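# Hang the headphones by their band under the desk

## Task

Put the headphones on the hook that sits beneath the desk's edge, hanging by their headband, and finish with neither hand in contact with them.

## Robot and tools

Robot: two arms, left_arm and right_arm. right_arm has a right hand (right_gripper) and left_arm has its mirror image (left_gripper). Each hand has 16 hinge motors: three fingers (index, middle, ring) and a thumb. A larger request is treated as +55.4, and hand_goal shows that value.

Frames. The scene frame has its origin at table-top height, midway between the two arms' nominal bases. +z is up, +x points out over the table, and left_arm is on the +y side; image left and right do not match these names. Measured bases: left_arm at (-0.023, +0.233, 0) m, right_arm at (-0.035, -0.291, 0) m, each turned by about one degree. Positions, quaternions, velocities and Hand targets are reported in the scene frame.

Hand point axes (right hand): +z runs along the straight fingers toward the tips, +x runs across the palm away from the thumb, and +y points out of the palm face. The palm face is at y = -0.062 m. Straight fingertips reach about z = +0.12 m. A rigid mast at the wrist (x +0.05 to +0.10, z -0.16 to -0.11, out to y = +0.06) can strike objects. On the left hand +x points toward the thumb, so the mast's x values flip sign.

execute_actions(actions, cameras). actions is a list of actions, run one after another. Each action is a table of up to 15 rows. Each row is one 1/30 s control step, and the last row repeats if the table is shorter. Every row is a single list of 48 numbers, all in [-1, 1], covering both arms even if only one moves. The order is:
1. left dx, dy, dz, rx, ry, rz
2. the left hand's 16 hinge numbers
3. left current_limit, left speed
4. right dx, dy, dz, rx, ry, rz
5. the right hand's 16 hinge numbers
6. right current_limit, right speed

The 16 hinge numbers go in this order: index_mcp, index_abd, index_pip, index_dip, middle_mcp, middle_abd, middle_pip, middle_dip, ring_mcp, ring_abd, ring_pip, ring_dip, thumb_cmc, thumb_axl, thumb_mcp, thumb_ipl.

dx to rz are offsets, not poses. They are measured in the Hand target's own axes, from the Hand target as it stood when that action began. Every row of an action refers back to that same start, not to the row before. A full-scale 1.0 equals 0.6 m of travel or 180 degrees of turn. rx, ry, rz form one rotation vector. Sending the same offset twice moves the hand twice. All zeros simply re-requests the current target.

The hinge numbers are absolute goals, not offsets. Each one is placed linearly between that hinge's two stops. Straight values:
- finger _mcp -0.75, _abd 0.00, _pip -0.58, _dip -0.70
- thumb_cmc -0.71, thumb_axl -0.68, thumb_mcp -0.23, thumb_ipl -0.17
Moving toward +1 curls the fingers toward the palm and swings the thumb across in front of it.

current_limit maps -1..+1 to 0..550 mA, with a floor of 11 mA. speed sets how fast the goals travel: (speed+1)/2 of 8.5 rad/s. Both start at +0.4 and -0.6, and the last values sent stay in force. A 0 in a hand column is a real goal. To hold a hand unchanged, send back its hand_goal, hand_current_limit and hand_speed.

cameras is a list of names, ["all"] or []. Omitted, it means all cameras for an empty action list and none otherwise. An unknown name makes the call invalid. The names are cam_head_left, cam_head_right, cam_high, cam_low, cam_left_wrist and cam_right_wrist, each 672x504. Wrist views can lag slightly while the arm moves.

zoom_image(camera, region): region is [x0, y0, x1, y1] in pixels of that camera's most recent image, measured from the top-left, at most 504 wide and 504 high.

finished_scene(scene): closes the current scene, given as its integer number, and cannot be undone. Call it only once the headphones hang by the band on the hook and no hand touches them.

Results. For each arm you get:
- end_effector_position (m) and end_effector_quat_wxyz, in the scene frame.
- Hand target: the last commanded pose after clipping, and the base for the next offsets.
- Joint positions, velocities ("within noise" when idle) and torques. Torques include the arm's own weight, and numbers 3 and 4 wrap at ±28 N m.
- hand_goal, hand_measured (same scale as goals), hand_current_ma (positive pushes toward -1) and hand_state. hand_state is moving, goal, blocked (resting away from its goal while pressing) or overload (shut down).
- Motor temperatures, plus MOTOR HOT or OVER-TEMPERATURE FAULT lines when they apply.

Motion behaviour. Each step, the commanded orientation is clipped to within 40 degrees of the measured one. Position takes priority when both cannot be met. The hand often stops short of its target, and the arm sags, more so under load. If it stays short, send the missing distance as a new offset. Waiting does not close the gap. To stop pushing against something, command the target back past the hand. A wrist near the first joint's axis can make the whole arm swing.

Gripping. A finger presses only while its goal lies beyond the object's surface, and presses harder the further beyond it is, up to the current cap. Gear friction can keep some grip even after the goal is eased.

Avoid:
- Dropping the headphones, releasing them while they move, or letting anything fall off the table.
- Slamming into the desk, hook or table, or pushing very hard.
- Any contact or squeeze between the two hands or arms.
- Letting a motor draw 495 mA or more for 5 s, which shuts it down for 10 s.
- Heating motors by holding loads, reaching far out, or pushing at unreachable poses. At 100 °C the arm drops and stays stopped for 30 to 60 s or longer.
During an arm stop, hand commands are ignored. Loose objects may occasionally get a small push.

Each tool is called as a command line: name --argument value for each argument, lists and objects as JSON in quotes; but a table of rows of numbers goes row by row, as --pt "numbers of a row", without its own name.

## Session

execute_actions --actions '[]'

zoom_image --camera "cam_high" --region '[250, 60, 500, 300]'

zoom_image --camera "cam_head_left" --region '[100, 260, 400, 504]'

Scene clock: 0.00 s.
left_arm: end_effector_position=(+0.4143, +0.0292, +0.2694) hand_goal=(-0.754, +0.000, -0.576, -0.696, -0.754, +0.000, -0.576, -0.696, -0.754, +0.000, -0.576, -0.696, -0.714, -0.678, -0.226, -0.168) hand_measured=(-0.754, +0.000, -0.576, -0.696, -0.754, +0.000, -0.576, -0.696, -0.754, +0.000, -0.576, -0.696, -0.714, -0.678, -0.226, -0.168) hand_current_ma=(+0, +0, +0, +0, +0, +0, +0, +0, +0, +0, +0, +0, +0, +0, +0, +0) hand_state=(goal, goal, goal, goal, goal, goal, goal, goal, goal, goal, goal, goal, goal, goal, goal, goal) hand_current_limit=0.40 hand_speed=-0.60 end_effector_quat_wxyz=(+0.627, +0.722, -0.212, +0.201) | right_arm: end_effector_position=(+0.2571, -0.0998, +0.3256) hand_goal=(-0.754, +0.000, -0.576, -0.696, -0.754, +0.000, -0.576, -0.696, -0.754, +0.000, -0.576, -0.696, -0.714, -0.678, -0.226, -0.168) hand_measured=(-0.754, +0.000, -0.576, -0.696, -0.754, +0.000, -0.576, -0.696, -0.754, +0.000, -0.576, -0.696, -0.714, -0.678, -0.226, -0.168) hand_current_ma=(+0, +0, +0, +0, +0, +0, +0, +0, +0, +0, +0, +0, +0, +0, +0, +0) hand_state=(goal, goal, goal, goal, goal, goal, goal, goal, goal, goal, goal, goal, goal, goal, goal, goal) hand_current_limit=0.40 hand_speed=-0.60 end_effector_quat_wxyz=(-0.159, +0.641, -0.017, +0.751)
Joint positions: left_arm=[-0.02 1.653 1.02 -0.469 1.42 1.694] | right_arm=[1.139 0.891 0.475 0.728 0.954 1.549]
Joint velocities: within noise
Joint torques (N m): no reading
Motor temperatures (°C): left_arm=[19 23 26 17 18 20] | right_arm=[17 19 28 19 19 19]
Heat: left arm: hottest elbow 26 °C; right arm: hottest elbow 28 °C.
Hand target: left_arm +0.4194, +0.0290, +0.2778; +0.624, +0.719, -0.221, +0.211 | right_arm +0.2585, -0.0966, +0.3376; -0.168, +0.635, -0.026, +0.754
camera_calibration:
cam_left_wrist: T_world_to_cam=[[-0.275251, 0.170068, -0.94621, 0.330559], [0.650021, 0.758077, -0.0528361, -0.324801], [0.708314, -0.6296, -0.319209, -0.0606793], [0, 0, 0, 1]] pos_world=[0.345094, 0.151803, 0.276247]
cam_right_wrist: T_world_to_cam=[[0.270076, -0.424629, -0.864146, 0.204783], [-0.747021, 0.473834, -0.466306, 0.349669], [0.607469, 0.771474, -0.189236, 0.11009], [0, 0, 0, 1]] pos_world=[0.139027, -0.163659, 0.360848]

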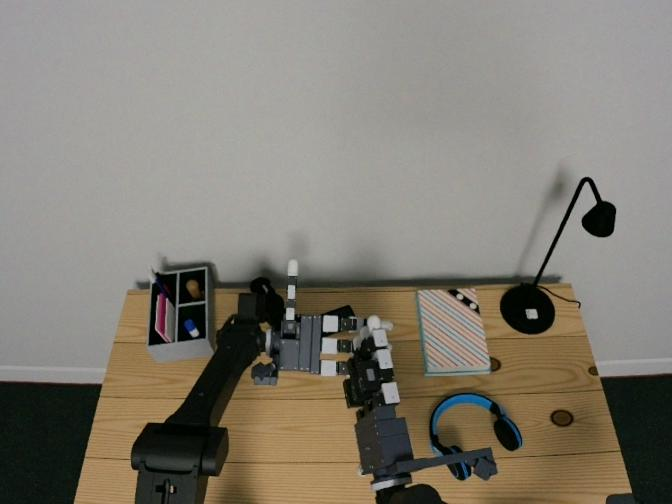

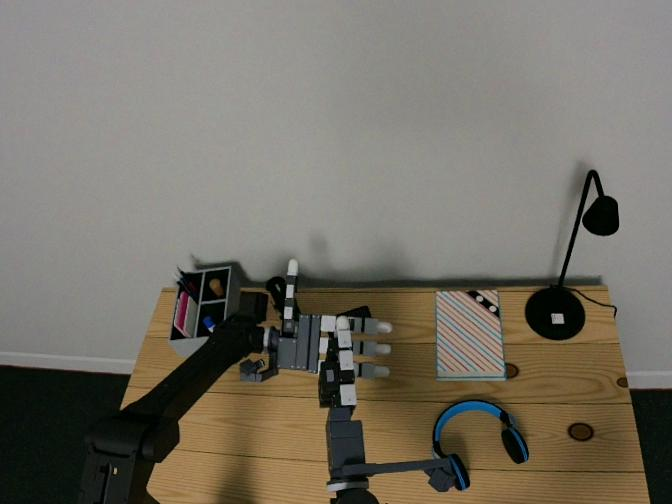

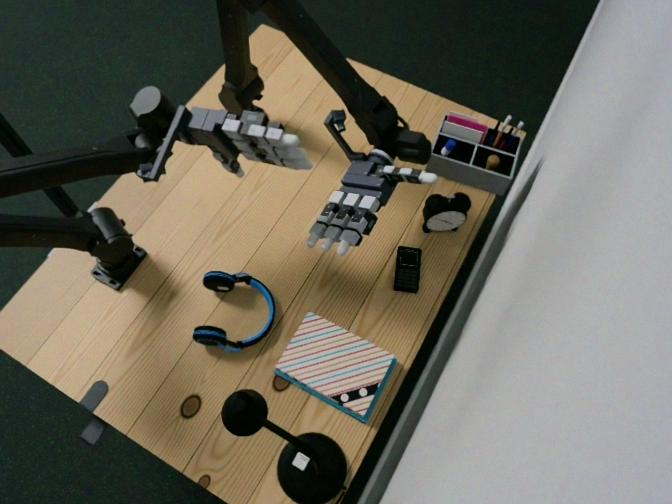

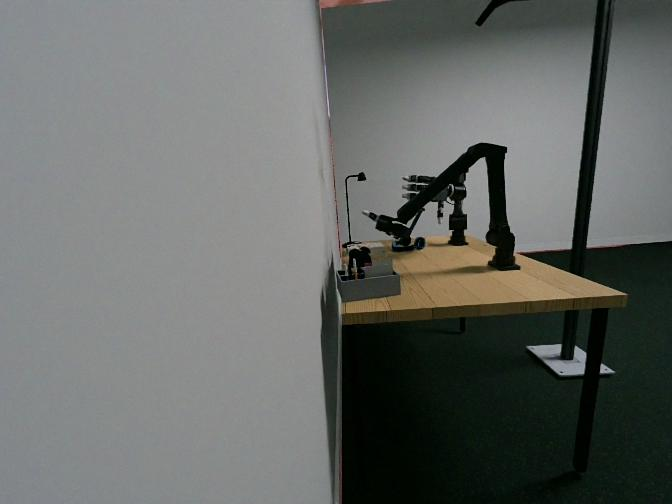

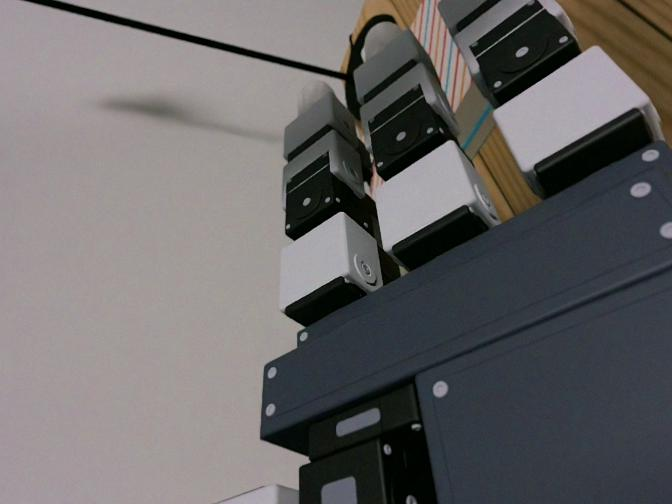

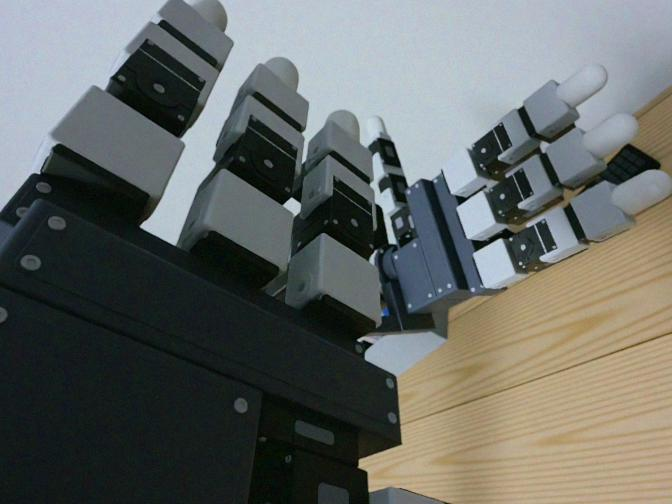

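Scaled by 2.016 from the camera's 672x504 image, which has a finer 960x720 frame.

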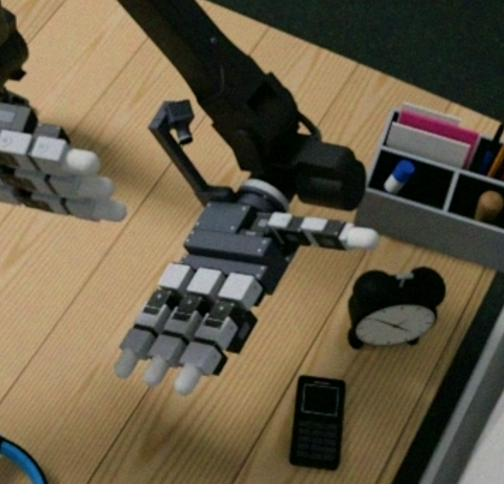

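Scaled by 1.680 from the camera's 672x504 image, which has a finer 960x720 frame.

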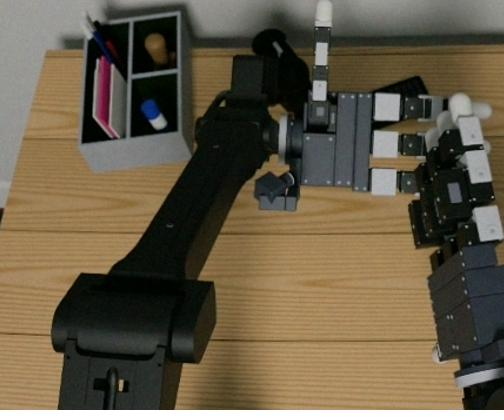

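zoom_image --camera "cam_high" --region '[60, 240, 300, 460]'

zoom_image --camera "cam_head_right" --region '[400, 360, 640, 504]'

zoom_image --camera "cam_head_left" --region '[400, 360, 640, 504]'

Scaled by 2.100 from the camera's 672x504 image, which has a finer 960x720 frame.

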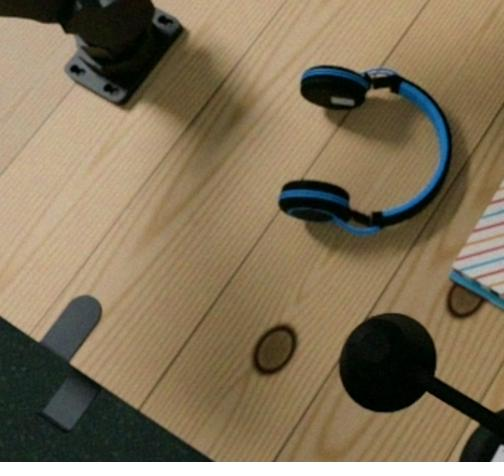

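Scaled by 2.100 from the camera's 672x504 image, which has a finer 960x720 frame.

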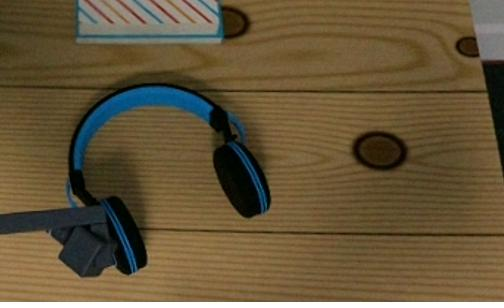

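Scaled by 2.100 from the camera's 672x504 image, which has a finer 960x720 frame.

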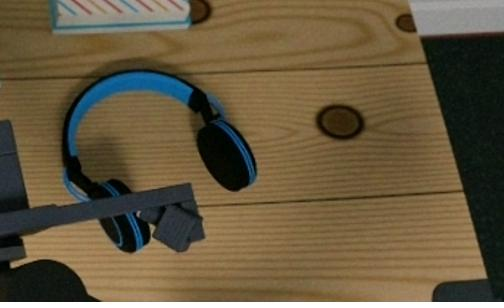

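execute_actions --actions '[[[-0.0045,-0.0103,-0.0825,0,0,0,-0.754,0,-0.576,-0.696,-0.754,0,-0.576,-0.696,-0.754,0,-0.576,-0.696,-0.714,-0.678,-0.226,-0.168,0.4,-0.6,0.01,0.03,0,0,0,0,-0.754,0,-0.576,-0.696,-0.754,0,-0.576,-0.696,-0.754,0,-0.576,-0.696,-0.714,-0.678,-0.226,-0.168,0.4,-0.6]],[[-0.0045,-0.0103,-0.0825,0,0,0,-0.754,0,-0.576,-0.696,-0.754,0,-0.576,-0.696,-0.754,0,-0.576,-0.696,-0.714,-0.678,-0.226,-0.168,0.4,-0.6,0.0318,0.0818,0.0161,0,0,0,-0.754,0,-0.576,-0.696,-0.754,0,-0.576,-0.696,-0.754,0,-0.576,-0.696,-0.714,-0.678,-0.226,-0.168,0.4,-0.6]],[[-0.0045,-0.0103,-0.0825,0,0,0,-0.754,0,-0.576,-0.696,-0.754,0,-0.576,-0.696,-0.754,0,-0.576,-0.696,-0.714,-0.678,-0.226,-0.168,0.4,-0.6,0.0318,0.0818,0.0161,0,0,0,-0.754,0,-0.576,-0.696,-0.754,0,-0.576,-0.696,-0.754,0,-0.576,-0.696,-0.714,-0.678,-0.226,-0.168,0.4,-0.6]],[[-0.0045,-0.0103,-0.0825,0,0,0,-0.754,0,-0.576,-0.696,-0.754,0,-0.576,-0.696,-0.754,0,-0.576,-0.696,-0.714,-0.678,-0.226,-0.168,0.4,-0.6,0.0318,0.0818,0.0161,0,0,0,-0.2,0,-0.869,-0.696,-0.2,0,-0.869,-0.696,-0.2,0,-0.869,-0.696,0,-0.678,0.056,-0.114,0.4,-0.6]],[[0,0,0,0,0,0,-0.754,0,-0.576,-0.696,-0.754,0,-0.576,-0.696,-0.754,0,-0.576,-0.696,-0.714,-0.678,-0.226,-0.168,0.4,-0.6,0,0,0,-0.0746,0.0219,0.0299,0.137,0,-0.869,-0.696,0.137,0,-0.869,-0.696,0.137,0,-0.869,-0.696,0.571,-0.678,0.056,-0.114,0.4,-0.6]],[[0,0,0,0,0,0,-0.754,0,-0.576,-0.696,-0.754,0,-0.576,-0.696,-0.754,0,-0.576,-0.696,-0.714,-0.678,-0.226,-0.168,0.4,-0.6,0,0,0,-0.0746,0.0219,0.0299,0.137,0,-0.869,-0.696,0.137,0,-0.869,-0.696,0.137,0,-0.869,-0.696,0.571,-0.678,0.056,-0.114,0.4,-0.6]],[[0,0,0,0,0,0,-0.754,0,-0.576,-0.696,-0.754,0,-0.576,-0.696,-0.754,0,-0.576,-0.696,-0.714,-0.678,-0.226,-0.168,0.4,-0.6,0,0,0,-0.0746,0.0219,0.0299,0.137,0,-0.869,-0.696,0.137,0,-0.869,-0.696,0.137,0,-0.869,-0.696,0.571,-0.678,0.056,-0.114,0.4,-0.6]]]' --cameras '["cam_head_left","cam_high"]'

Scene clock: 234.80 s.
left_arm: end_effector_position=(+0.4198, +0.2285, +0.2802) hand_goal=(-0.754, +0.000, -0.576, -0.696, -0.754, +0.000, -0.576, -0.696, -0.754, +0.000, -0.576, -0.696, -0.714, -0.678, -0.226, -0.168) hand_measured=(-0.760, +0.000, -0.576, -0.696, -0.760, +0.000, -0.576, -0.696, -0.762, +0.000, -0.576, -0.696, -0.720, -0.678, -0.226, -0.168) hand_current_ma=(-1, +0, +0, +0, -1, +0, +0, +0, -1, +0, +0, +0, -1, +0, +0, +0) hand_state=(goal, goal, goal, goal, goal, goal, goal, goal, goal, goal, goal, goal, goal, goal, goal, goal) hand_current_limit=0.40 hand_speed=-0.60 end_effector_quat_wxyz=(+0.610, +0.711, -0.078, +0.341) | right_arm: end_effector_position=(+0.3087, -0.2706, +0.3390) hand_goal=(+0.136, +0.000, -0.870, -0.696, +0.136, +0.000, -0.870, -0.696, +0.136, +0.000, -0.870, -0.696, +0.570, -0.678, +0.056, -0.114) hand_measured=(+0.138, -0.002, -0.868, -0.696, +0.140, -0.002, -0.868, -0.696, +0.138, -0.002, -0.868, -0.696, +0.556, -0.678, +0.054, -0.116) hand_current_ma=(+1, +0, +1, +0, +1, +0, +0, +0, +1, +0, +0, +0, -12, +0, -1, -1) hand_state=(goal, goal, goal, goal, goal, goal, goal, goal, goal, goal, goal, goal, goal, goal, goal, goal) hand_current_limit=0.40 hand_speed=-0.60 end_effector_quat_wxyz=(-0.022, +0.577, -0.375, +0.725)
Joint positions: left_arm=[0.421 1.655 1.02 -0.832 1.547 2.085] | right_arm=[0.608 0.862 0.663 0.336 1.172 2.05]
Joint torques (N m): left_arm=[0.44 -12.57 6.98 0.85 1.35 0.06] | right_arm=[1.44 -4.37 16.06 1.02 -0.09 -0.24]
Motor temperatures (°C): left_arm=[19 26 34 17 23 20] | right_arm=[16 19 39 19 20 19]
Heat: left arm: hottest elbow 34 °C; right arm: hottest elbow 39 °C.
Hand target: left_arm +0.4194, +0.2288, +0.2777; +0.624, +0.719, -0.221, +0.211 | right_arm +0.3141, -0.2654, +0.3615; -0.039, +0.564, -0.387, +0.729
Off the commanded pose: left_arm 0.003 m, 22 deg | right_arm 0.024 m, 3 deg.
joint sent to its limit (left arm) — joint 6 (wrist roll), upper limit. The joint targets are off in orientation, not in position.
Images, in order (width x height): cam_head_left 672x504, cam_high 672x504.

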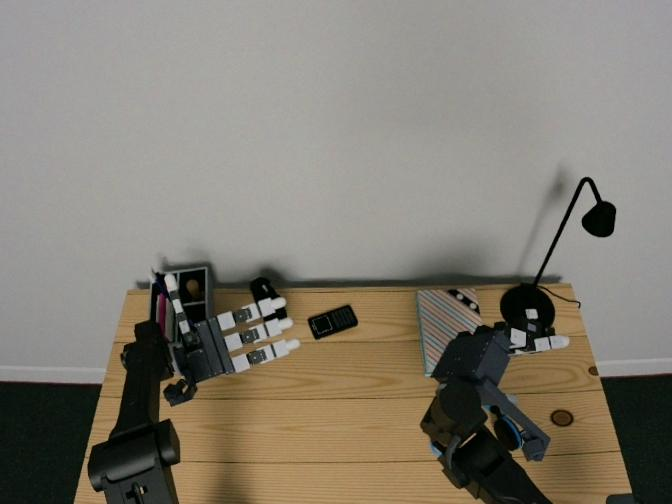

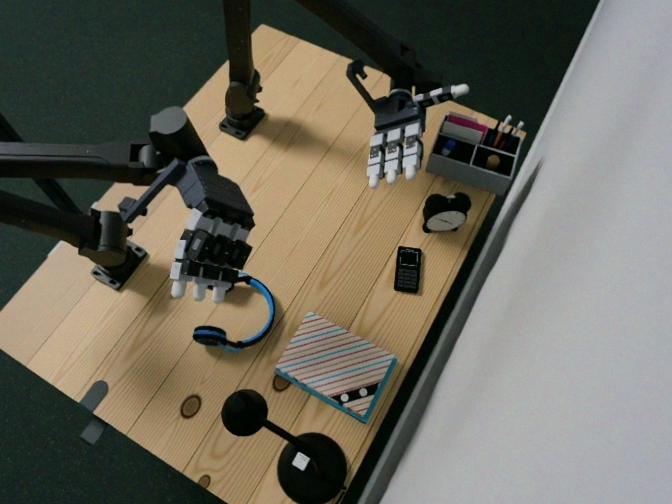

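execute_actions --actions '[[[0,0,0,0,0,0,-0.754,0,-0.576,-0.696,-0.754,0,-0.576,-0.696,-0.754,0,-0.576,-0.696,-0.714,-0.678,-0.226,-0.168,0.4,-0.6,0,0,0,0.0812,-0.0516,-0.074,0.137,0,-0.869,-0.696,0.137,0,-0.869,-0.696,0.137,0,-0.869,-0.696,0.571,-0.678,0.056,-0.114,0.4,-0.6]],[[0,0,0,0,0,0,-0.754,0,-0.576,-0.696,-0.754,0,-0.576,-0.696,-0.754,0,-0.576,-0.696,-0.714,-0.678,-0.226,-0.168,0.4,-0.6,0,0,0,0.0812,-0.0516,-0.074,0.137,0,-0.869,-0.696,0.137,0,-0.869,-0.696,0.137,0,-0.869,-0.696,0.571,-0.678,0.056,-0.114,0.4,-0.6]],[[0,0,0,0,0,0,-0.754,0,-0.576,-0.696,-0.754,0,-0.576,-0.696,-0.754,0,-0.576,-0.696,-0.714,-0.678,-0.226,-0.168,0.4,-0.6,0,0,0,0.0812,-0.0516,-0.074,0.137,0,-0.869,-0.696,0.137,0,-0.869,-0.696,0.137,0,-0.869,-0.696,0.571,-0.678,0.056,-0.114,0.4,-0.6]],[[0,0,0,0,0,0,-0.754,0,-0.576,-0.696,-0.754,0,-0.576,-0.696,-0.754,0,-0.576,-0.696,-0.714,-0.678,-0.226,-0.168,0.4,-0.6,0,0,0,0.0812,-0.0516,-0.074,0.137,0,-0.869,-0.696,0.137,0,-0.869,-0.696,0.137,0,-0.869,-0.696,0.571,-0.678,0.056,-0.114,0.4,-0.6]],[[0,0,0,0,0,0,-0.754,0,-0.576,-0.696,-0.754,0,-0.576,-0.696,-0.754,0,-0.576,-0.696,-0.714,-0.678,-0.226,-0.168,0.4,-0.6,0,0,0,0.0812,-0.0516,-0.074,0.137,0,-0.869,-0.696,0.137,0,-0.869,-0.696,0.137,0,-0.869,-0.696,0.571,-0.678,0.056,-0.114,0.4,-0.6]],[[0,0,0,0,0,0,-0.754,0,-0.576,-0.696,-0.754,0,-0.576,-0.696,-0.754,0,-0.576,-0.696,-0.714,-0.678,-0.226,-0.168,0.4,-0.6,0,0,0,0.0684,-0.0804,-0.0715,0.137,0,-0.869,-0.696,0.137,0,-0.869,-0.696,0.137,0,-0.869,-0.696,0.571,-0.678,0.056,-0.114,0.4,-0.6]],[[0,0,0,0,0,0,-0.754,0,-0.576,-0.696,-0.754,0,-0.576,-0.696,-0.754,0,-0.576,-0.696,-0.714,-0.678,-0.226,-0.168,0.4,-0.6,0,0,0,0.0684,-0.0804,-0.0715,0.137,0,-0.869,-0.696,0.137,0,-0.869,-0.696,0.137,0,-0.869,-0.696,0.571,-0.678,0.056,-0.114,0.4,-0.6]],[[0,0,0,0,0,0,-0.754,0,-0.576,-0.696,-0.754,0,-0.576,-0.696,-0.754,0,-0.576,-0.696,-0.714,-0.678,-0.226,-0.168,0.4,-0.6,0,0,0,0.0684,-0.0804,-0.0715,0.137,0,-0.869,-0.696,0.137,0,-0.869,-0.696,0.137,0,-0.869,-0.696,0.571,-0.678,0.056,-0.114,0.4,-0.6]]]' --cameras '["cam_high"]'

Scene clock: 307.27 s.
left_arm: end_effector_position=(+0.4198, +0.2285, +0.2802) hand_goal=(-0.754, +0.000, -0.576, -0.696, -0.754, +0.000, -0.576, -0.696, -0.754, +0.000, -0.576, -0.696, -0.714, -0.678, -0.226, -0.168) hand_measured=(-0.760, +0.000, -0.576, -0.696, -0.760, +0.000, -0.576, -0.696, -0.762, +0.000, -0.576, -0.696, -0.720, -0.678, -0.226, -0.168) hand_current_ma=(-1, +0, +0, +0, -1, +0, +0, +0, -1, +0, +0, +0, -1, +0, +0, +0) hand_state=(goal, goal, goal, goal, goal, goal, goal, goal, goal, goal, goal, goal, goal, goal, goal, goal) hand_current_limit=0.40 hand_speed=-0.60 end_effector_quat_wxyz=(+0.610, +0.711, -0.078, +0.341) | right_arm: end_effector_position=(+0.3096, -0.2672, +0.3398) hand_goal=(+0.136, +0.000, -0.870, -0.696, +0.136, +0.000, -0.870, -0.696, +0.136, +0.000, -0.870, -0.696, +0.570, -0.678, +0.056, -0.114) hand_measured=(+0.128, -0.002, -0.870, -0.696, +0.130, -0.002, -0.870, -0.696, +0.130, -0.002, -0.870, -0.696, +0.568, -0.678, +0.058, -0.114) hand_current_ma=(-4, +0, +0, +0, -3, +0, +0, +0, -3, +0, +0, +0, +0, +0, +1, +0) hand_state=(goal, goal, goal, goal, goal, goal, goal, goal, goal, goal, goal, goal, goal, goal, goal, goal) hand_current_limit=0.40 hand_speed=-0.60 end_effector_quat_wxyz=(+0.055, +0.608, +0.790, +0.050)
Joint positions: left_arm=[0.421 1.655 1.02 -0.832 1.547 2.085] | right_arm=[0.076 0.938 1.191 -1.676 0.001 -0.163]
Joint torques (N m): left_arm=[0.44 -12.69 6.91 0.87 1.34 0.07] | right_arm=[1.32 -4.6 14.98 0.54 0.05 -0.14]
Heat: left arm: hottest elbow 31 °C; right arm: hottest elbow 39 °C.
Hand target: left_arm +0.4194, +0.2288, +0.2777; +0.624, +0.719, -0.221, +0.211 | right_arm +0.3141, -0.2654, +0.3615; +0.000, +0.603, +0.798, -0.001
Off the commanded pose: left_arm 0.003 m, 22 deg | right_arm 0.022 m, 9 deg.
joint sent to its limit (left arm) — joint 6 (wrist roll), upper limit. The joint targets are off in orientation, not in position.
joint sent to its limit (right arm) — joint 4 (wrist pitch), lower limit. The joint targets are off in orientation, not in position.
Images, in order (width x height): cam_high 672x504.

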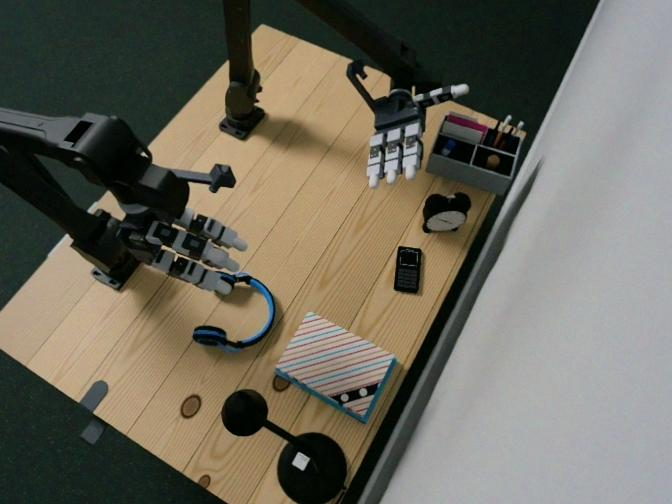

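execute_actions --actions '[[[0,0,0,0,0,0,-0.754,0,-0.576,-0.696,-0.754,0,-0.576,-0.696,-0.754,0,-0.576,-0.696,-0.714,-0.678,-0.226,-0.168,0.4,-0.6,-0.017,0.0125,0.0388,0.0673,-0.0273,-0.0982,0.137,0,-0.869,-0.696,0.137,0,-0.869,-0.696,0.137,0,-0.869,-0.696,0.571,-0.678,0.056,-0.114,0.4,-0.6]],[[0,0,0,0,0,0,-0.754,0,-0.576,-0.696,-0.754,0,-0.576,-0.696,-0.754,0,-0.576,-0.696,-0.714,-0.678,-0.226,-0.168,0.4,-0.6,-0.018,0.0152,0.0373,0.0673,-0.0273,-0.0982,0.137,0,-0.869,-0.696,0.137,0,-0.869,-0.696,0.137,0,-0.869,-0.696,0.571,-0.678,0.056,-0.114,0.4,-0.6]],[[0,0,0,0,0,0,-0.754,0,-0.576,-0.696,-0.754,0,-0.576,-0.696,-0.754,0,-0.576,-0.696,-0.714,-0.678,-0.226,-0.168,0.4,-0.6,-0.02,0.017,0.0355,0.0673,-0.0273,-0.0982,0.137,0,-0.869,-0.696,0.137,0,-0.869,-0.696,0.137,0,-0.869,-0.696,0.571,-0.678,0.056,-0.114,0.4,-0.6]],[[0,0,0,0,0,0,-0.754,0,-0.576,-0.696,-0.754,0,-0.576,-0.696,-0.754,0,-0.576,-0.696,-0.714,-0.678,-0.226,-0.168,0.4,-0.6,-0.0222,0.0178,0.0338,0.0673,-0.0273,-0.0982,0.137,0,-0.869,-0.696,0.137,0,-0.869,-0.696,0.137,0,-0.869,-0.696,0.571,-0.678,0.056,-0.114,0.4,-0.6]],[[0,0,0,0,0,0,-0.754,0,-0.576,-0.696,-0.754,0,-0.576,-0.696,-0.754,0,-0.576,-0.696,-0.714,-0.678,-0.226,-0.168,0.4,-0.6,-0.025,0.0175,0.032,0.0673,-0.0273,-0.0982,0.137,0,-0.869,-0.696,0.137,0,-0.869,-0.696,0.137,0,-0.869,-0.696,0.571,-0.678,0.056,-0.114,0.4,-0.6]],[[0,0,0,0,0,0,-0.754,0,-0.576,-0.696,-0.754,0,-0.576,-0.696,-0.754,0,-0.576,-0.696,-0.714,-0.678,-0.226,-0.168,0.4,-0.6,-0.0275,0.0158,0.0307,0.0673,-0.0273,-0.0982,0.137,0,-0.869,-0.696,0.137,0,-0.869,-0.696,0.137,0,-0.869,-0.696,0.571,-0.678,0.056,-0.114,0.4,-0.6]]]' --cameras '["cam_high","cam_head_left","cam_head_right","cam_right_wrist"]'

zoom_image --camera "cam_high" --region '[120, 200, 320, 400]'

zoom_image --camera "cam_head_left" --region '[400, 330, 580, 504]'

zoom_image --camera "cam_head_right" --region '[400, 330, 580, 504]'

Scene clock: 333.37 s.
left_arm: end_effector_position=(+0.4198, +0.2285, +0.2802) hand_goal=(-0.754, +0.000, -0.576, -0.696, -0.754, +0.000, -0.576, -0.696, -0.754, +0.000, -0.576, -0.696, -0.714, -0.678, -0.226, -0.168) hand_measured=(-0.760, +0.000, -0.576, -0.696, -0.760, +0.000, -0.576, -0.696, -0.762, +0.000, -0.576, -0.696, -0.720, -0.678, -0.226, -0.168) hand_current_ma=(-1, +0, +0, +0, -1, +0, +0, +0, -1, +0, +0, +0, -1, +0, +0, +0) hand_state=(goal, goal, goal, goal, goal, goal, goal, goal, goal, goal, goal, goal, goal, goal, goal, goal) hand_current_limit=0.40 hand_speed=-0.60 end_effector_quat_wxyz=(+0.610, +0.711, -0.078, +0.341) | right_arm: end_effector_position=(+0.3724, -0.3127, +0.2187) hand_goal=(+0.136, +0.000, -0.870, -0.696, +0.136, +0.000, -0.870, -0.696, +0.136, +0.000, -0.870, -0.696, +0.570, -0.678, +0.056, -0.114) hand_measured=(+0.136, -0.002, -0.870, -0.696, +0.136, -0.002, -0.870, -0.696, +0.136, -0.002, -0.870, -0.696, +0.568, -0.678, +0.058, -0.114) hand_current_ma=(+0, +0, +0, +0, +0, +0, +0, +0, +0, +0, +0, +0, -1, +0, +1, +0) hand_state=(goal, goal, goal, goal, goal, goal, goal, goal, goal, goal, goal, goal, goal, goal, goal, goal) hand_current_limit=0.40 hand_speed=-0.60 end_effector_quat_wxyz=(-0.149, -0.340, +0.766, -0.525)
Joint positions: left_arm=[0.421 1.655 1.02 -0.832 1.547 2.085] | right_arm=[0.231 1.555 1.353 -1.611 1.14 -2]
Joint torques (N m): left_arm=[0.44 -12.51 6.93 0.88 1.35 0.07] | right_arm=[1.08 -14.68 9.58 0.29 1.03 -0.33]
Heat: left arm: hottest elbow 31 °C; right arm: hottest elbow 40 °C.
Hand target: left_arm +0.4194, +0.2288, +0.2777; +0.624, +0.719, -0.221, +0.211 | right_arm +0.3739, -0.3122, +0.2218; -0.141, -0.341, +0.767, -0.525
Off the commanded pose: left_arm 0.003 m, 22 deg | right_arm 0.004 m, 1 deg.
joint sent to its limit (left arm) — joint 6 (wrist roll), upper limit. The joint targets are off in orientation, not in position.
camera_calibration:
cam_right_wrist: T_world_to_cam=[[0.101393, 0.388853, -0.915703, 0.319383], [0.592802, 0.715576, 0.369509, -0.11935], [0.79894, -0.580296, -0.157958, -0.31672], [0, 0, 0, 1]] pos_world=[0.291408, -0.22258, 0.286532]
Images, in order (width x height): cam_head_left 672x504, cam_head_right 672x504, cam_high 672x504, cam_right_wrist 672x504.

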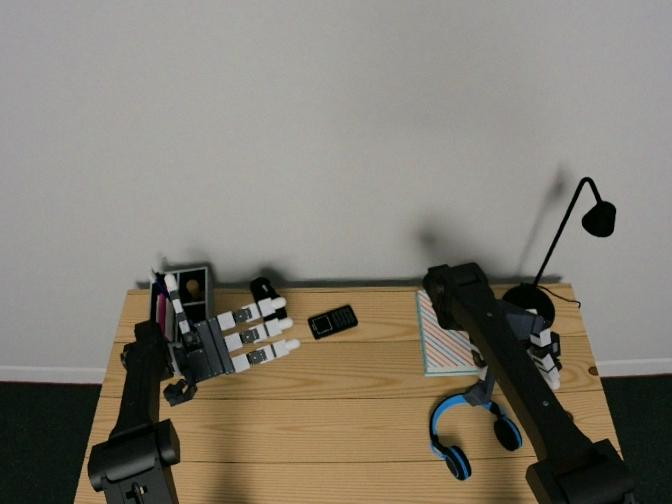

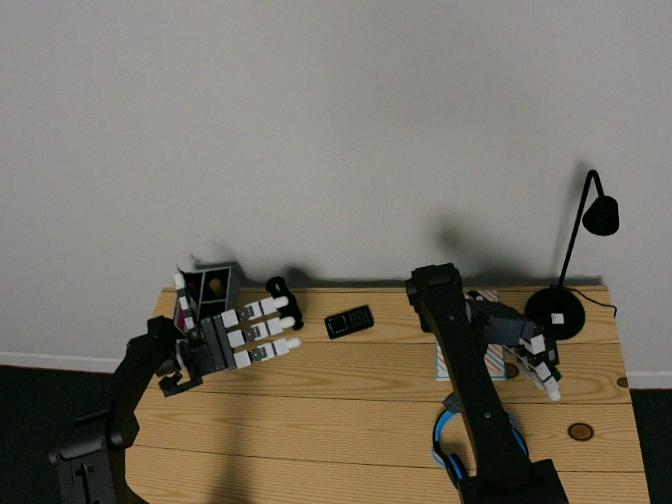

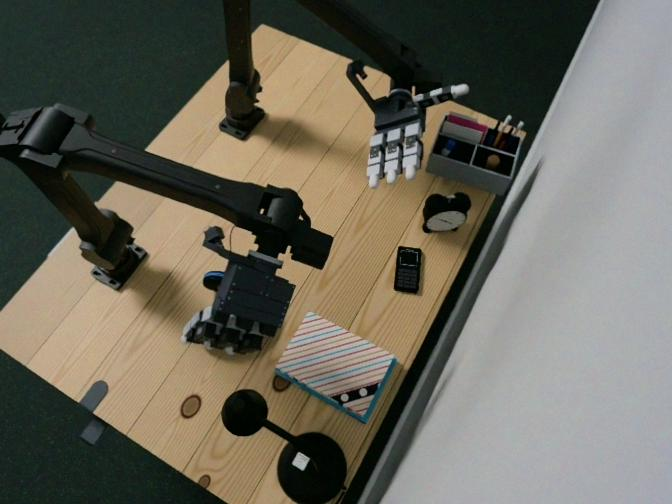

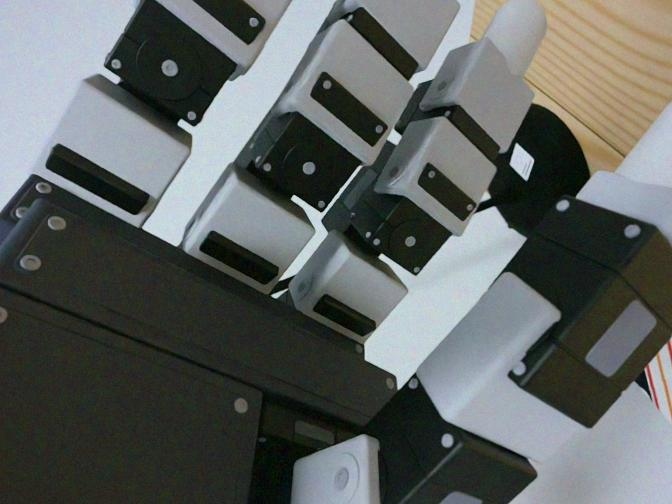

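Scaled by 2.520 from the camera's 672x504 image, which has a finer 960x720 frame.

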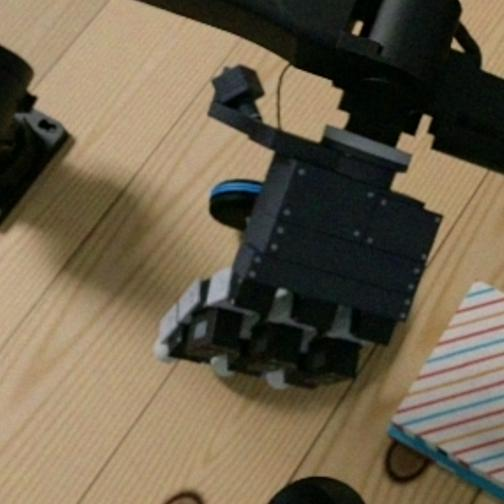

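Scaled by 2.800 from the camera's 672x504 image, which has a finer 960x720 frame.

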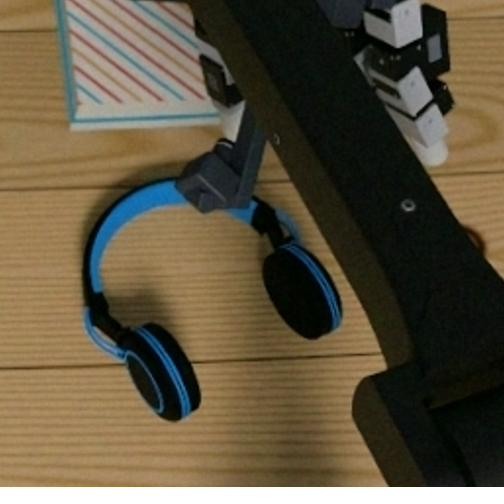

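Scaled by 2.800 from the camera's 672x504 image, which has a finer 960x720 frame.

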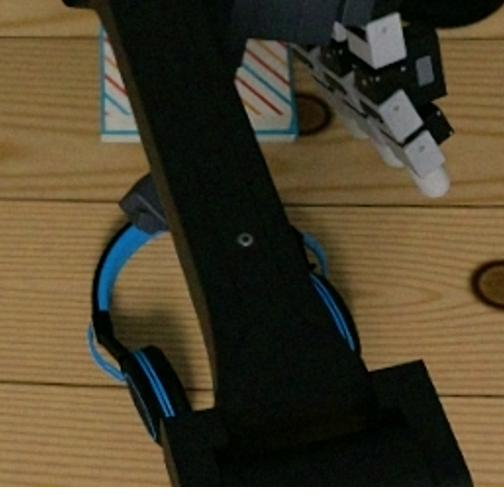

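execute_actions --actions '[[[0,0,0,0,0,0,-0.754,0,-0.576,-0.696,-0.754,0,-0.576,-0.696,-0.754,0,-0.576,-0.696,-0.714,-0.678,-0.226,-0.168,0.4,-0.6,-0.0258,0.0519,0.026,0,0,0,0.137,0,-0.869,-0.696,0.137,0,-0.869,-0.696,0.137,0,-0.869,-0.696,0.571,-0.678,0.056,-0.114,0.4,-0.6]],[[0,0,0,0,0,0,-0.754,0,-0.576,-0.696,-0.754,0,-0.576,-0.696,-0.754,0,-0.576,-0.696,-0.714,-0.678,-0.226,-0.168,0.4,-0.6,-0.0258,0.0519,0.026,0,0,0,0.137,0,-0.869,-0.696,0.137,0,-0.869,-0.696,0.137,0,-0.869,-0.696,0.571,-0.678,0.056,-0.114,0.4,-0.6]],[[0,0,0,0,0,0,-0.754,0,-0.576,-0.696,-0.754,0,-0.576,-0.696,-0.754,0,-0.576,-0.696,-0.714,-0.678,-0.226,-0.168,0.4,-0.6,0,0.0505,0.0292,0,0,0,0.137,0,-0.869,-0.696,0.137,0,-0.869,-0.696,0.137,0,-0.869,-0.696,0.571,-0.678,0.056,-0.114,0.4,-0.6]]]' --cameras '["cam_high","cam_head_left","cam_right_wrist"]'

zoom_image --camera "cam_high" --region '[120, 220, 300, 400]'

zoom_image --camera "cam_head_left" --region '[420, 350, 570, 500]'

Scene clock: 398.93 s.
left_arm: end_effector_position=(+0.4198, +0.2285, +0.2802) hand_goal=(-0.754, +0.000, -0.576, -0.696, -0.754, +0.000, -0.576, -0.696, -0.754, +0.000, -0.576, -0.696, -0.714, -0.678, -0.226, -0.168) hand_measured=(-0.760, +0.000, -0.576, -0.696, -0.760, +0.000, -0.576, -0.696, -0.762, +0.000, -0.576, -0.696, -0.720, -0.678, -0.226, -0.168) hand_current_ma=(-1, +0, +0, +0, -1, +0, +0, +0, -1, +0, +0, +0, -1, +0, +0, +0) hand_state=(goal, goal, goal, goal, goal, goal, goal, goal, goal, goal, goal, goal, goal, goal, goal, goal) hand_current_limit=0.40 hand_speed=-0.60 end_effector_quat_wxyz=(+0.610, +0.711, -0.078, +0.341) | right_arm: end_effector_position=(+0.3388, -0.3217, +0.1152) hand_goal=(+0.136, +0.000, -0.870, -0.696, +0.136, +0.000, -0.870, -0.696, +0.136, +0.000, -0.870, -0.696, +0.570, -0.678, +0.056, -0.114) hand_measured=(+0.136, -0.002, -0.870, -0.696, +0.136, -0.002, -0.870, -0.696, +0.136, -0.002, -0.870, -0.696, +0.568, -0.678, +0.058, -0.114) hand_current_ma=(+0, +0, +0, +0, +0, +0, +0, +0, +0, +0, +0, +0, -1, +0, +1, +0) hand_state=(goal, goal, goal, goal, goal, goal, goal, goal, goal, goal, goal, goal, goal, goal, goal, goal) hand_current_limit=0.40 hand_speed=-0.60 end_effector_quat_wxyz=(-0.146, -0.346, +0.764, -0.525)
Joint positions: left_arm=[0.421 1.655 1.02 -0.832 1.547 2.085] | right_arm=[0.231 1.551 1.062 -1.294 1.141 -2.033]
Joint torques (N m): left_arm=[0.32 -12.57 6.93 0.85 1.35 0.06] | right_arm=[0.32 -13.68 8.73 0.38 0.98 -0.32]
Motor temperatures (°C): left_arm=[19 27 30 17 26 20] | right_arm=[16 21 34 18 22 19]
Heat: left arm: hottest elbow 30 °C; right arm: hottest elbow 34 °C.
Hand target: left_arm +0.4194, +0.2288, +0.2777; +0.624, +0.719, -0.221, +0.211 | right_arm +0.3412, -0.3243, +0.1185; -0.141, -0.341, +0.767, -0.525
Off the commanded pose: left_arm 0.003 m, 22 deg | right_arm 0.005 m, 1 deg.
joint sent to its limit (left arm) — joint 6 (wrist roll), upper limit. The joint targets are off in orientation, not in position.
camera_calibration:
cam_right_wrist: T_world_to_cam=[[0.0944704, 0.391746, -0.915211, 0.234631], [0.58347, 0.723088, 0.369737, -0.0492126], [0.806621, -0.568928, -0.160262, -0.310128], [0, 0, 0, 1]] pos_world=[0.256704, -0.232771, 0.183231]
Images, in order (width x height): cam_head_left 672x504, cam_high 672x504, cam_right_wrist 672x504.

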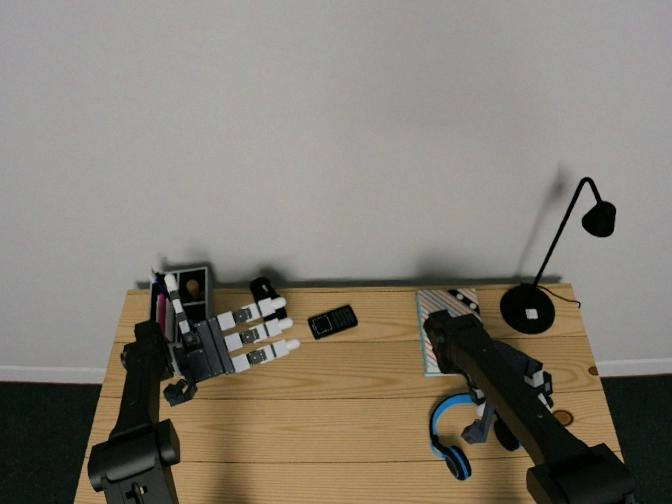

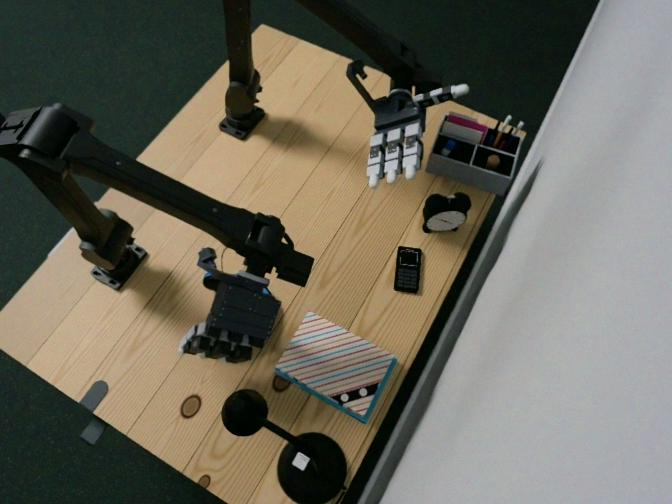

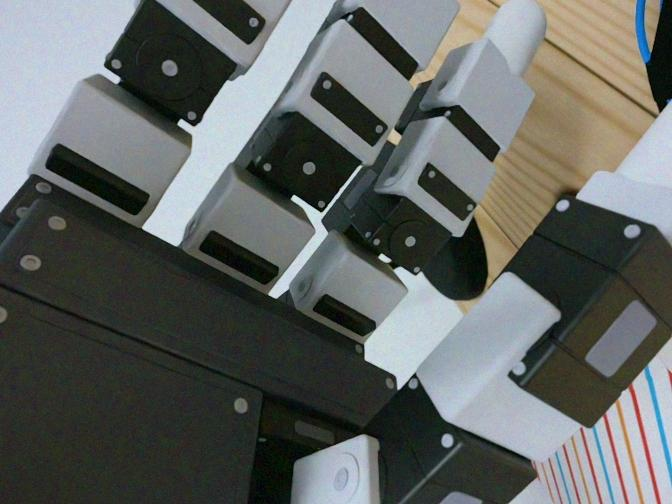

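Scaled by 2.800 from the camera's 672x504 image, which has a finer 960x720 frame.

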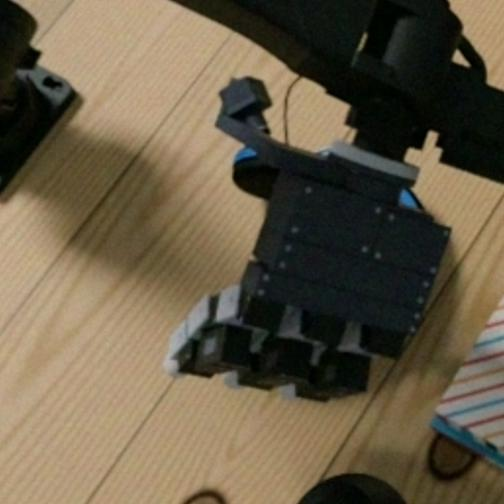

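Scaled by 3.360 from the camera's 672x504 image, which has a finer 960x720 frame.

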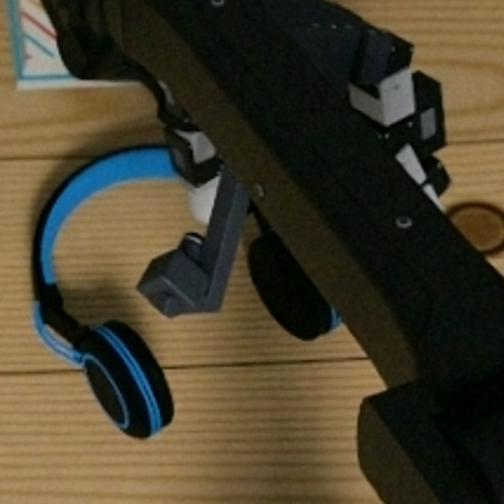

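execute_actions --actions '[[[0,0,0,0,0,0,-0.754,0,-0.576,-0.696,-0.754,0,-0.576,-0.696,-0.754,0,-0.576,-0.696,-0.714,-0.678,-0.226,-0.168,0.4,-0.6,-0.0007,0.0296,0.02,0,0,0,0.137,0,-0.869,-0.696,0.137,0,-0.869,-0.696,0.137,0,-0.869,-0.696,0.571,-0.678,0.056,-0.114,0.4,-0.6]],[[0,0,0,0,0,0,-0.754,0,-0.576,-0.696,-0.754,0,-0.576,-0.696,-0.754,0,-0.576,-0.696,-0.714,-0.678,-0.226,-0.168,0.4,-0.6,-0.0007,0.0296,0.02,0,0,0,0.137,0,-0.869,-0.696,0.137,0,-0.869,-0.696,0.137,0,-0.869,-0.696,0.571,-0.678,0.056,-0.114,0.4,-0.6]],[[0,0,0,0,0,0,-0.754,0,-0.576,-0.696,-0.754,0,-0.576,-0.696,-0.754,0,-0.576,-0.696,-0.714,-0.678,-0.226,-0.168,0.4,-0.6,-0.0007,0.0296,0.02,0,0,0,0.137,0,-0.869,-0.696,0.137,0,-0.869,-0.696,0.137,0,-0.869,-0.696,0.571,-0.678,0.056,-0.114,0.4,-0.6]]]' --cameras '["cam_high","cam_head_left","cam_head_right","cam_right_wrist"]'

zoom_image --camera "cam_high" --region '[120, 220, 300, 400]'

zoom_image --camera "cam_head_left" --region '[420, 350, 570, 500]'

zoom_image --camera "cam_head_right" --region '[420, 350, 570, 500]'

Scene clock: 421.90 s.
left_arm: end_effector_position=(+0.4198, +0.2285, +0.2802) hand_goal=(-0.754, +0.000, -0.576, -0.696, -0.754, +0.000, -0.576, -0.696, -0.754, +0.000, -0.576, -0.696, -0.714, -0.678, -0.226, -0.168) hand_measured=(-0.760, +0.000, -0.576, -0.696, -0.760, +0.000, -0.576, -0.696, -0.762, +0.000, -0.576, -0.696, -0.720, -0.678, -0.226, -0.168) hand_current_ma=(-1, +0, +0, +0, -1, +0, +0, +0, -1, +0, +0, +0, -1, +0, +0, +0) hand_state=(goal, goal, goal, goal, goal, goal, goal, goal, goal, goal, goal, goal, goal, goal, goal, goal) hand_current_limit=0.40 hand_speed=-0.60 end_effector_quat_wxyz=(+0.610, +0.711, -0.078, +0.341) | right_arm: end_effector_position=(+0.3091, -0.3412, +0.0649) hand_goal=(+0.136, +0.000, -0.870, -0.696, +0.136, +0.000, -0.870, -0.696, +0.136, +0.000, -0.870, -0.696, +0.570, -0.678, +0.056, -0.114) hand_measured=(+0.136, -0.002, -0.870, -0.696, +0.136, -0.002, -0.870, -0.696, +0.136, -0.002, -0.870, -0.696, +0.568, -0.678, +0.058, -0.114) hand_current_ma=(+0, +0, +0, +0, +0, +0, +0, +0, +0, +0, +0, +0, -1, +0, +1, +0) hand_state=(goal, goal, goal, goal, goal, goal, goal, goal, goal, goal, goal, goal, goal, goal, goal, goal) hand_current_limit=0.40 hand_speed=-0.60 end_effector_quat_wxyz=(-0.145, -0.339, +0.767, -0.526)
Joint positions: left_arm=[0.421 1.655 1.02 -0.832 1.547 2.085] | right_arm=[0.199 1.538 0.892 -1.085 1.148 -2.08]
Joint torques (N m): left_arm=[0.38 -12.63 6.94 0.83 1.35 0.07] | right_arm=[0.26 -11.69 7.95 0.47 1.11 -0.33]
Heat: left arm: hottest elbow 30 °C; right arm: hottest elbow 33 °C.
Hand target: left_arm +0.4194, +0.2288, +0.2777; +0.624, +0.719, -0.221, +0.211 | right_arm +0.3114, -0.3447, +0.0651; -0.141, -0.341, +0.767, -0.524
Off the commanded pose: left_arm 0.003 m, 22 deg | right_arm 0.004 m, 1 deg.
joint sent to its limit (left arm) — joint 6 (wrist roll), upper limit. The joint targets are off in orientation, not in position.
joint sent to its limit (right arm) — joint 6 (wrist roll), lower limit. The joint targets still meet the commanded pose.
camera_calibration:
cam_right_wrist: T_world_to_cam=[[0.108004, 0.389546, -0.914653, 0.194139], [0.587436, 0.717231, 0.374831, -0.00273015], [0.802031, -0.577783, -0.151369, -0.307572], [0, 0, 0, 1]] pos_world=[0.227318, -0.251378, 0.132036]
Images, in order (width x height): cam_head_left 672x504, cam_head_right 672x504, cam_high 672x504, cam_right_wrist 672x504.

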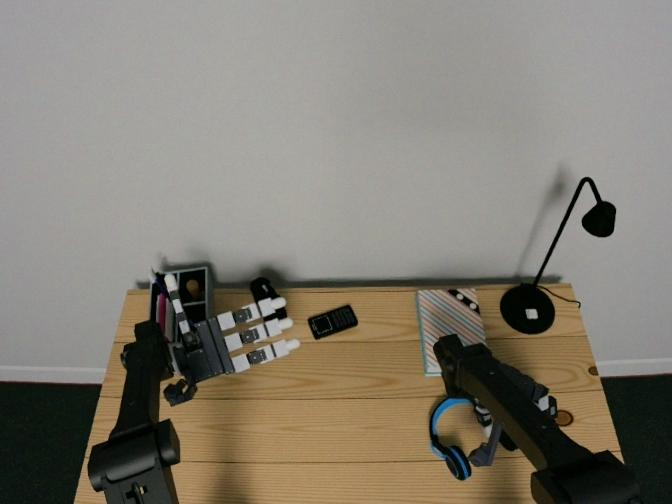

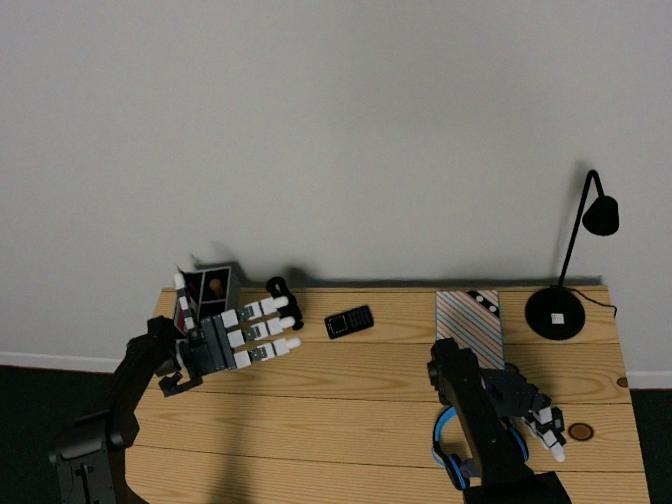

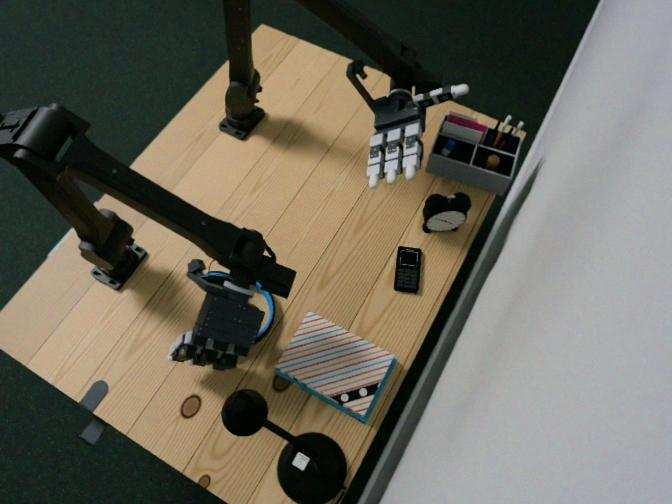

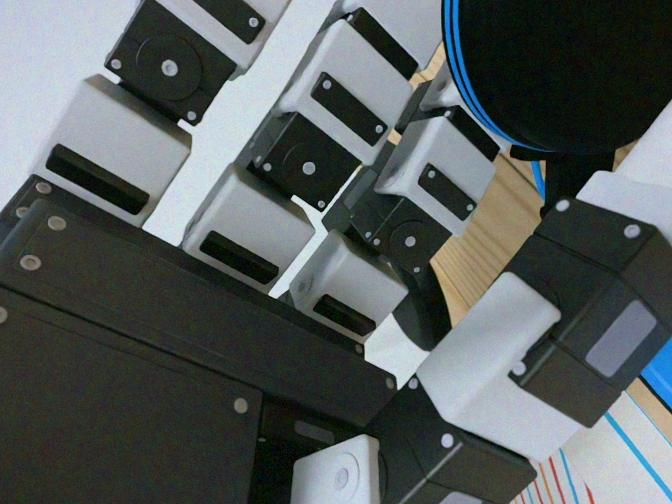

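Scaled by 2.800 from the camera's 672x504 image, which has a finer 960x720 frame.

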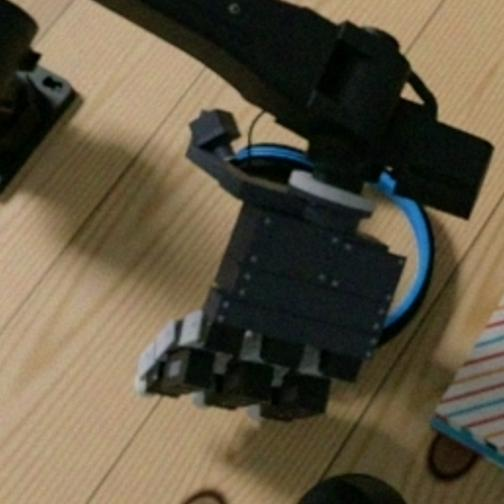

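Scaled by 3.360 from the camera's 672x504 image, which has a finer 960x720 frame.

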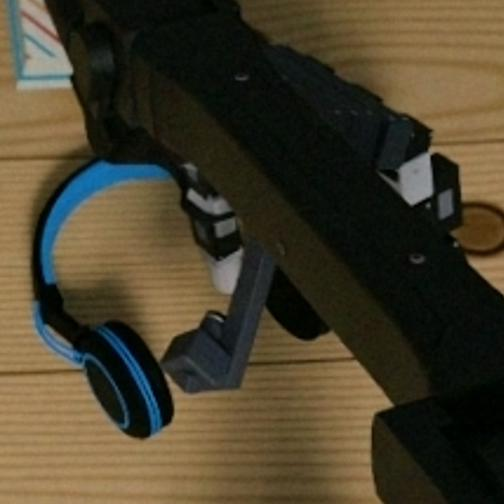

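Scaled by 3.360 from the camera's 672x504 image, which has a finer 960x720 frame.

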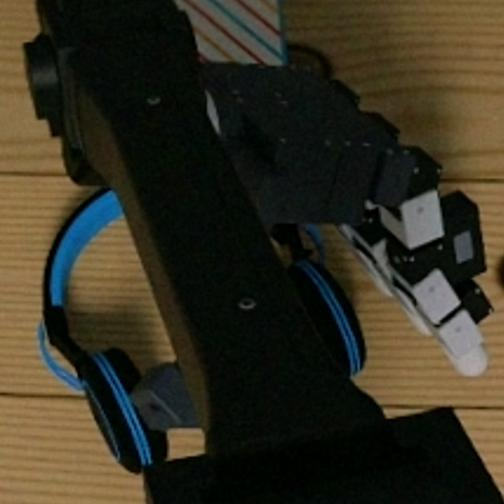

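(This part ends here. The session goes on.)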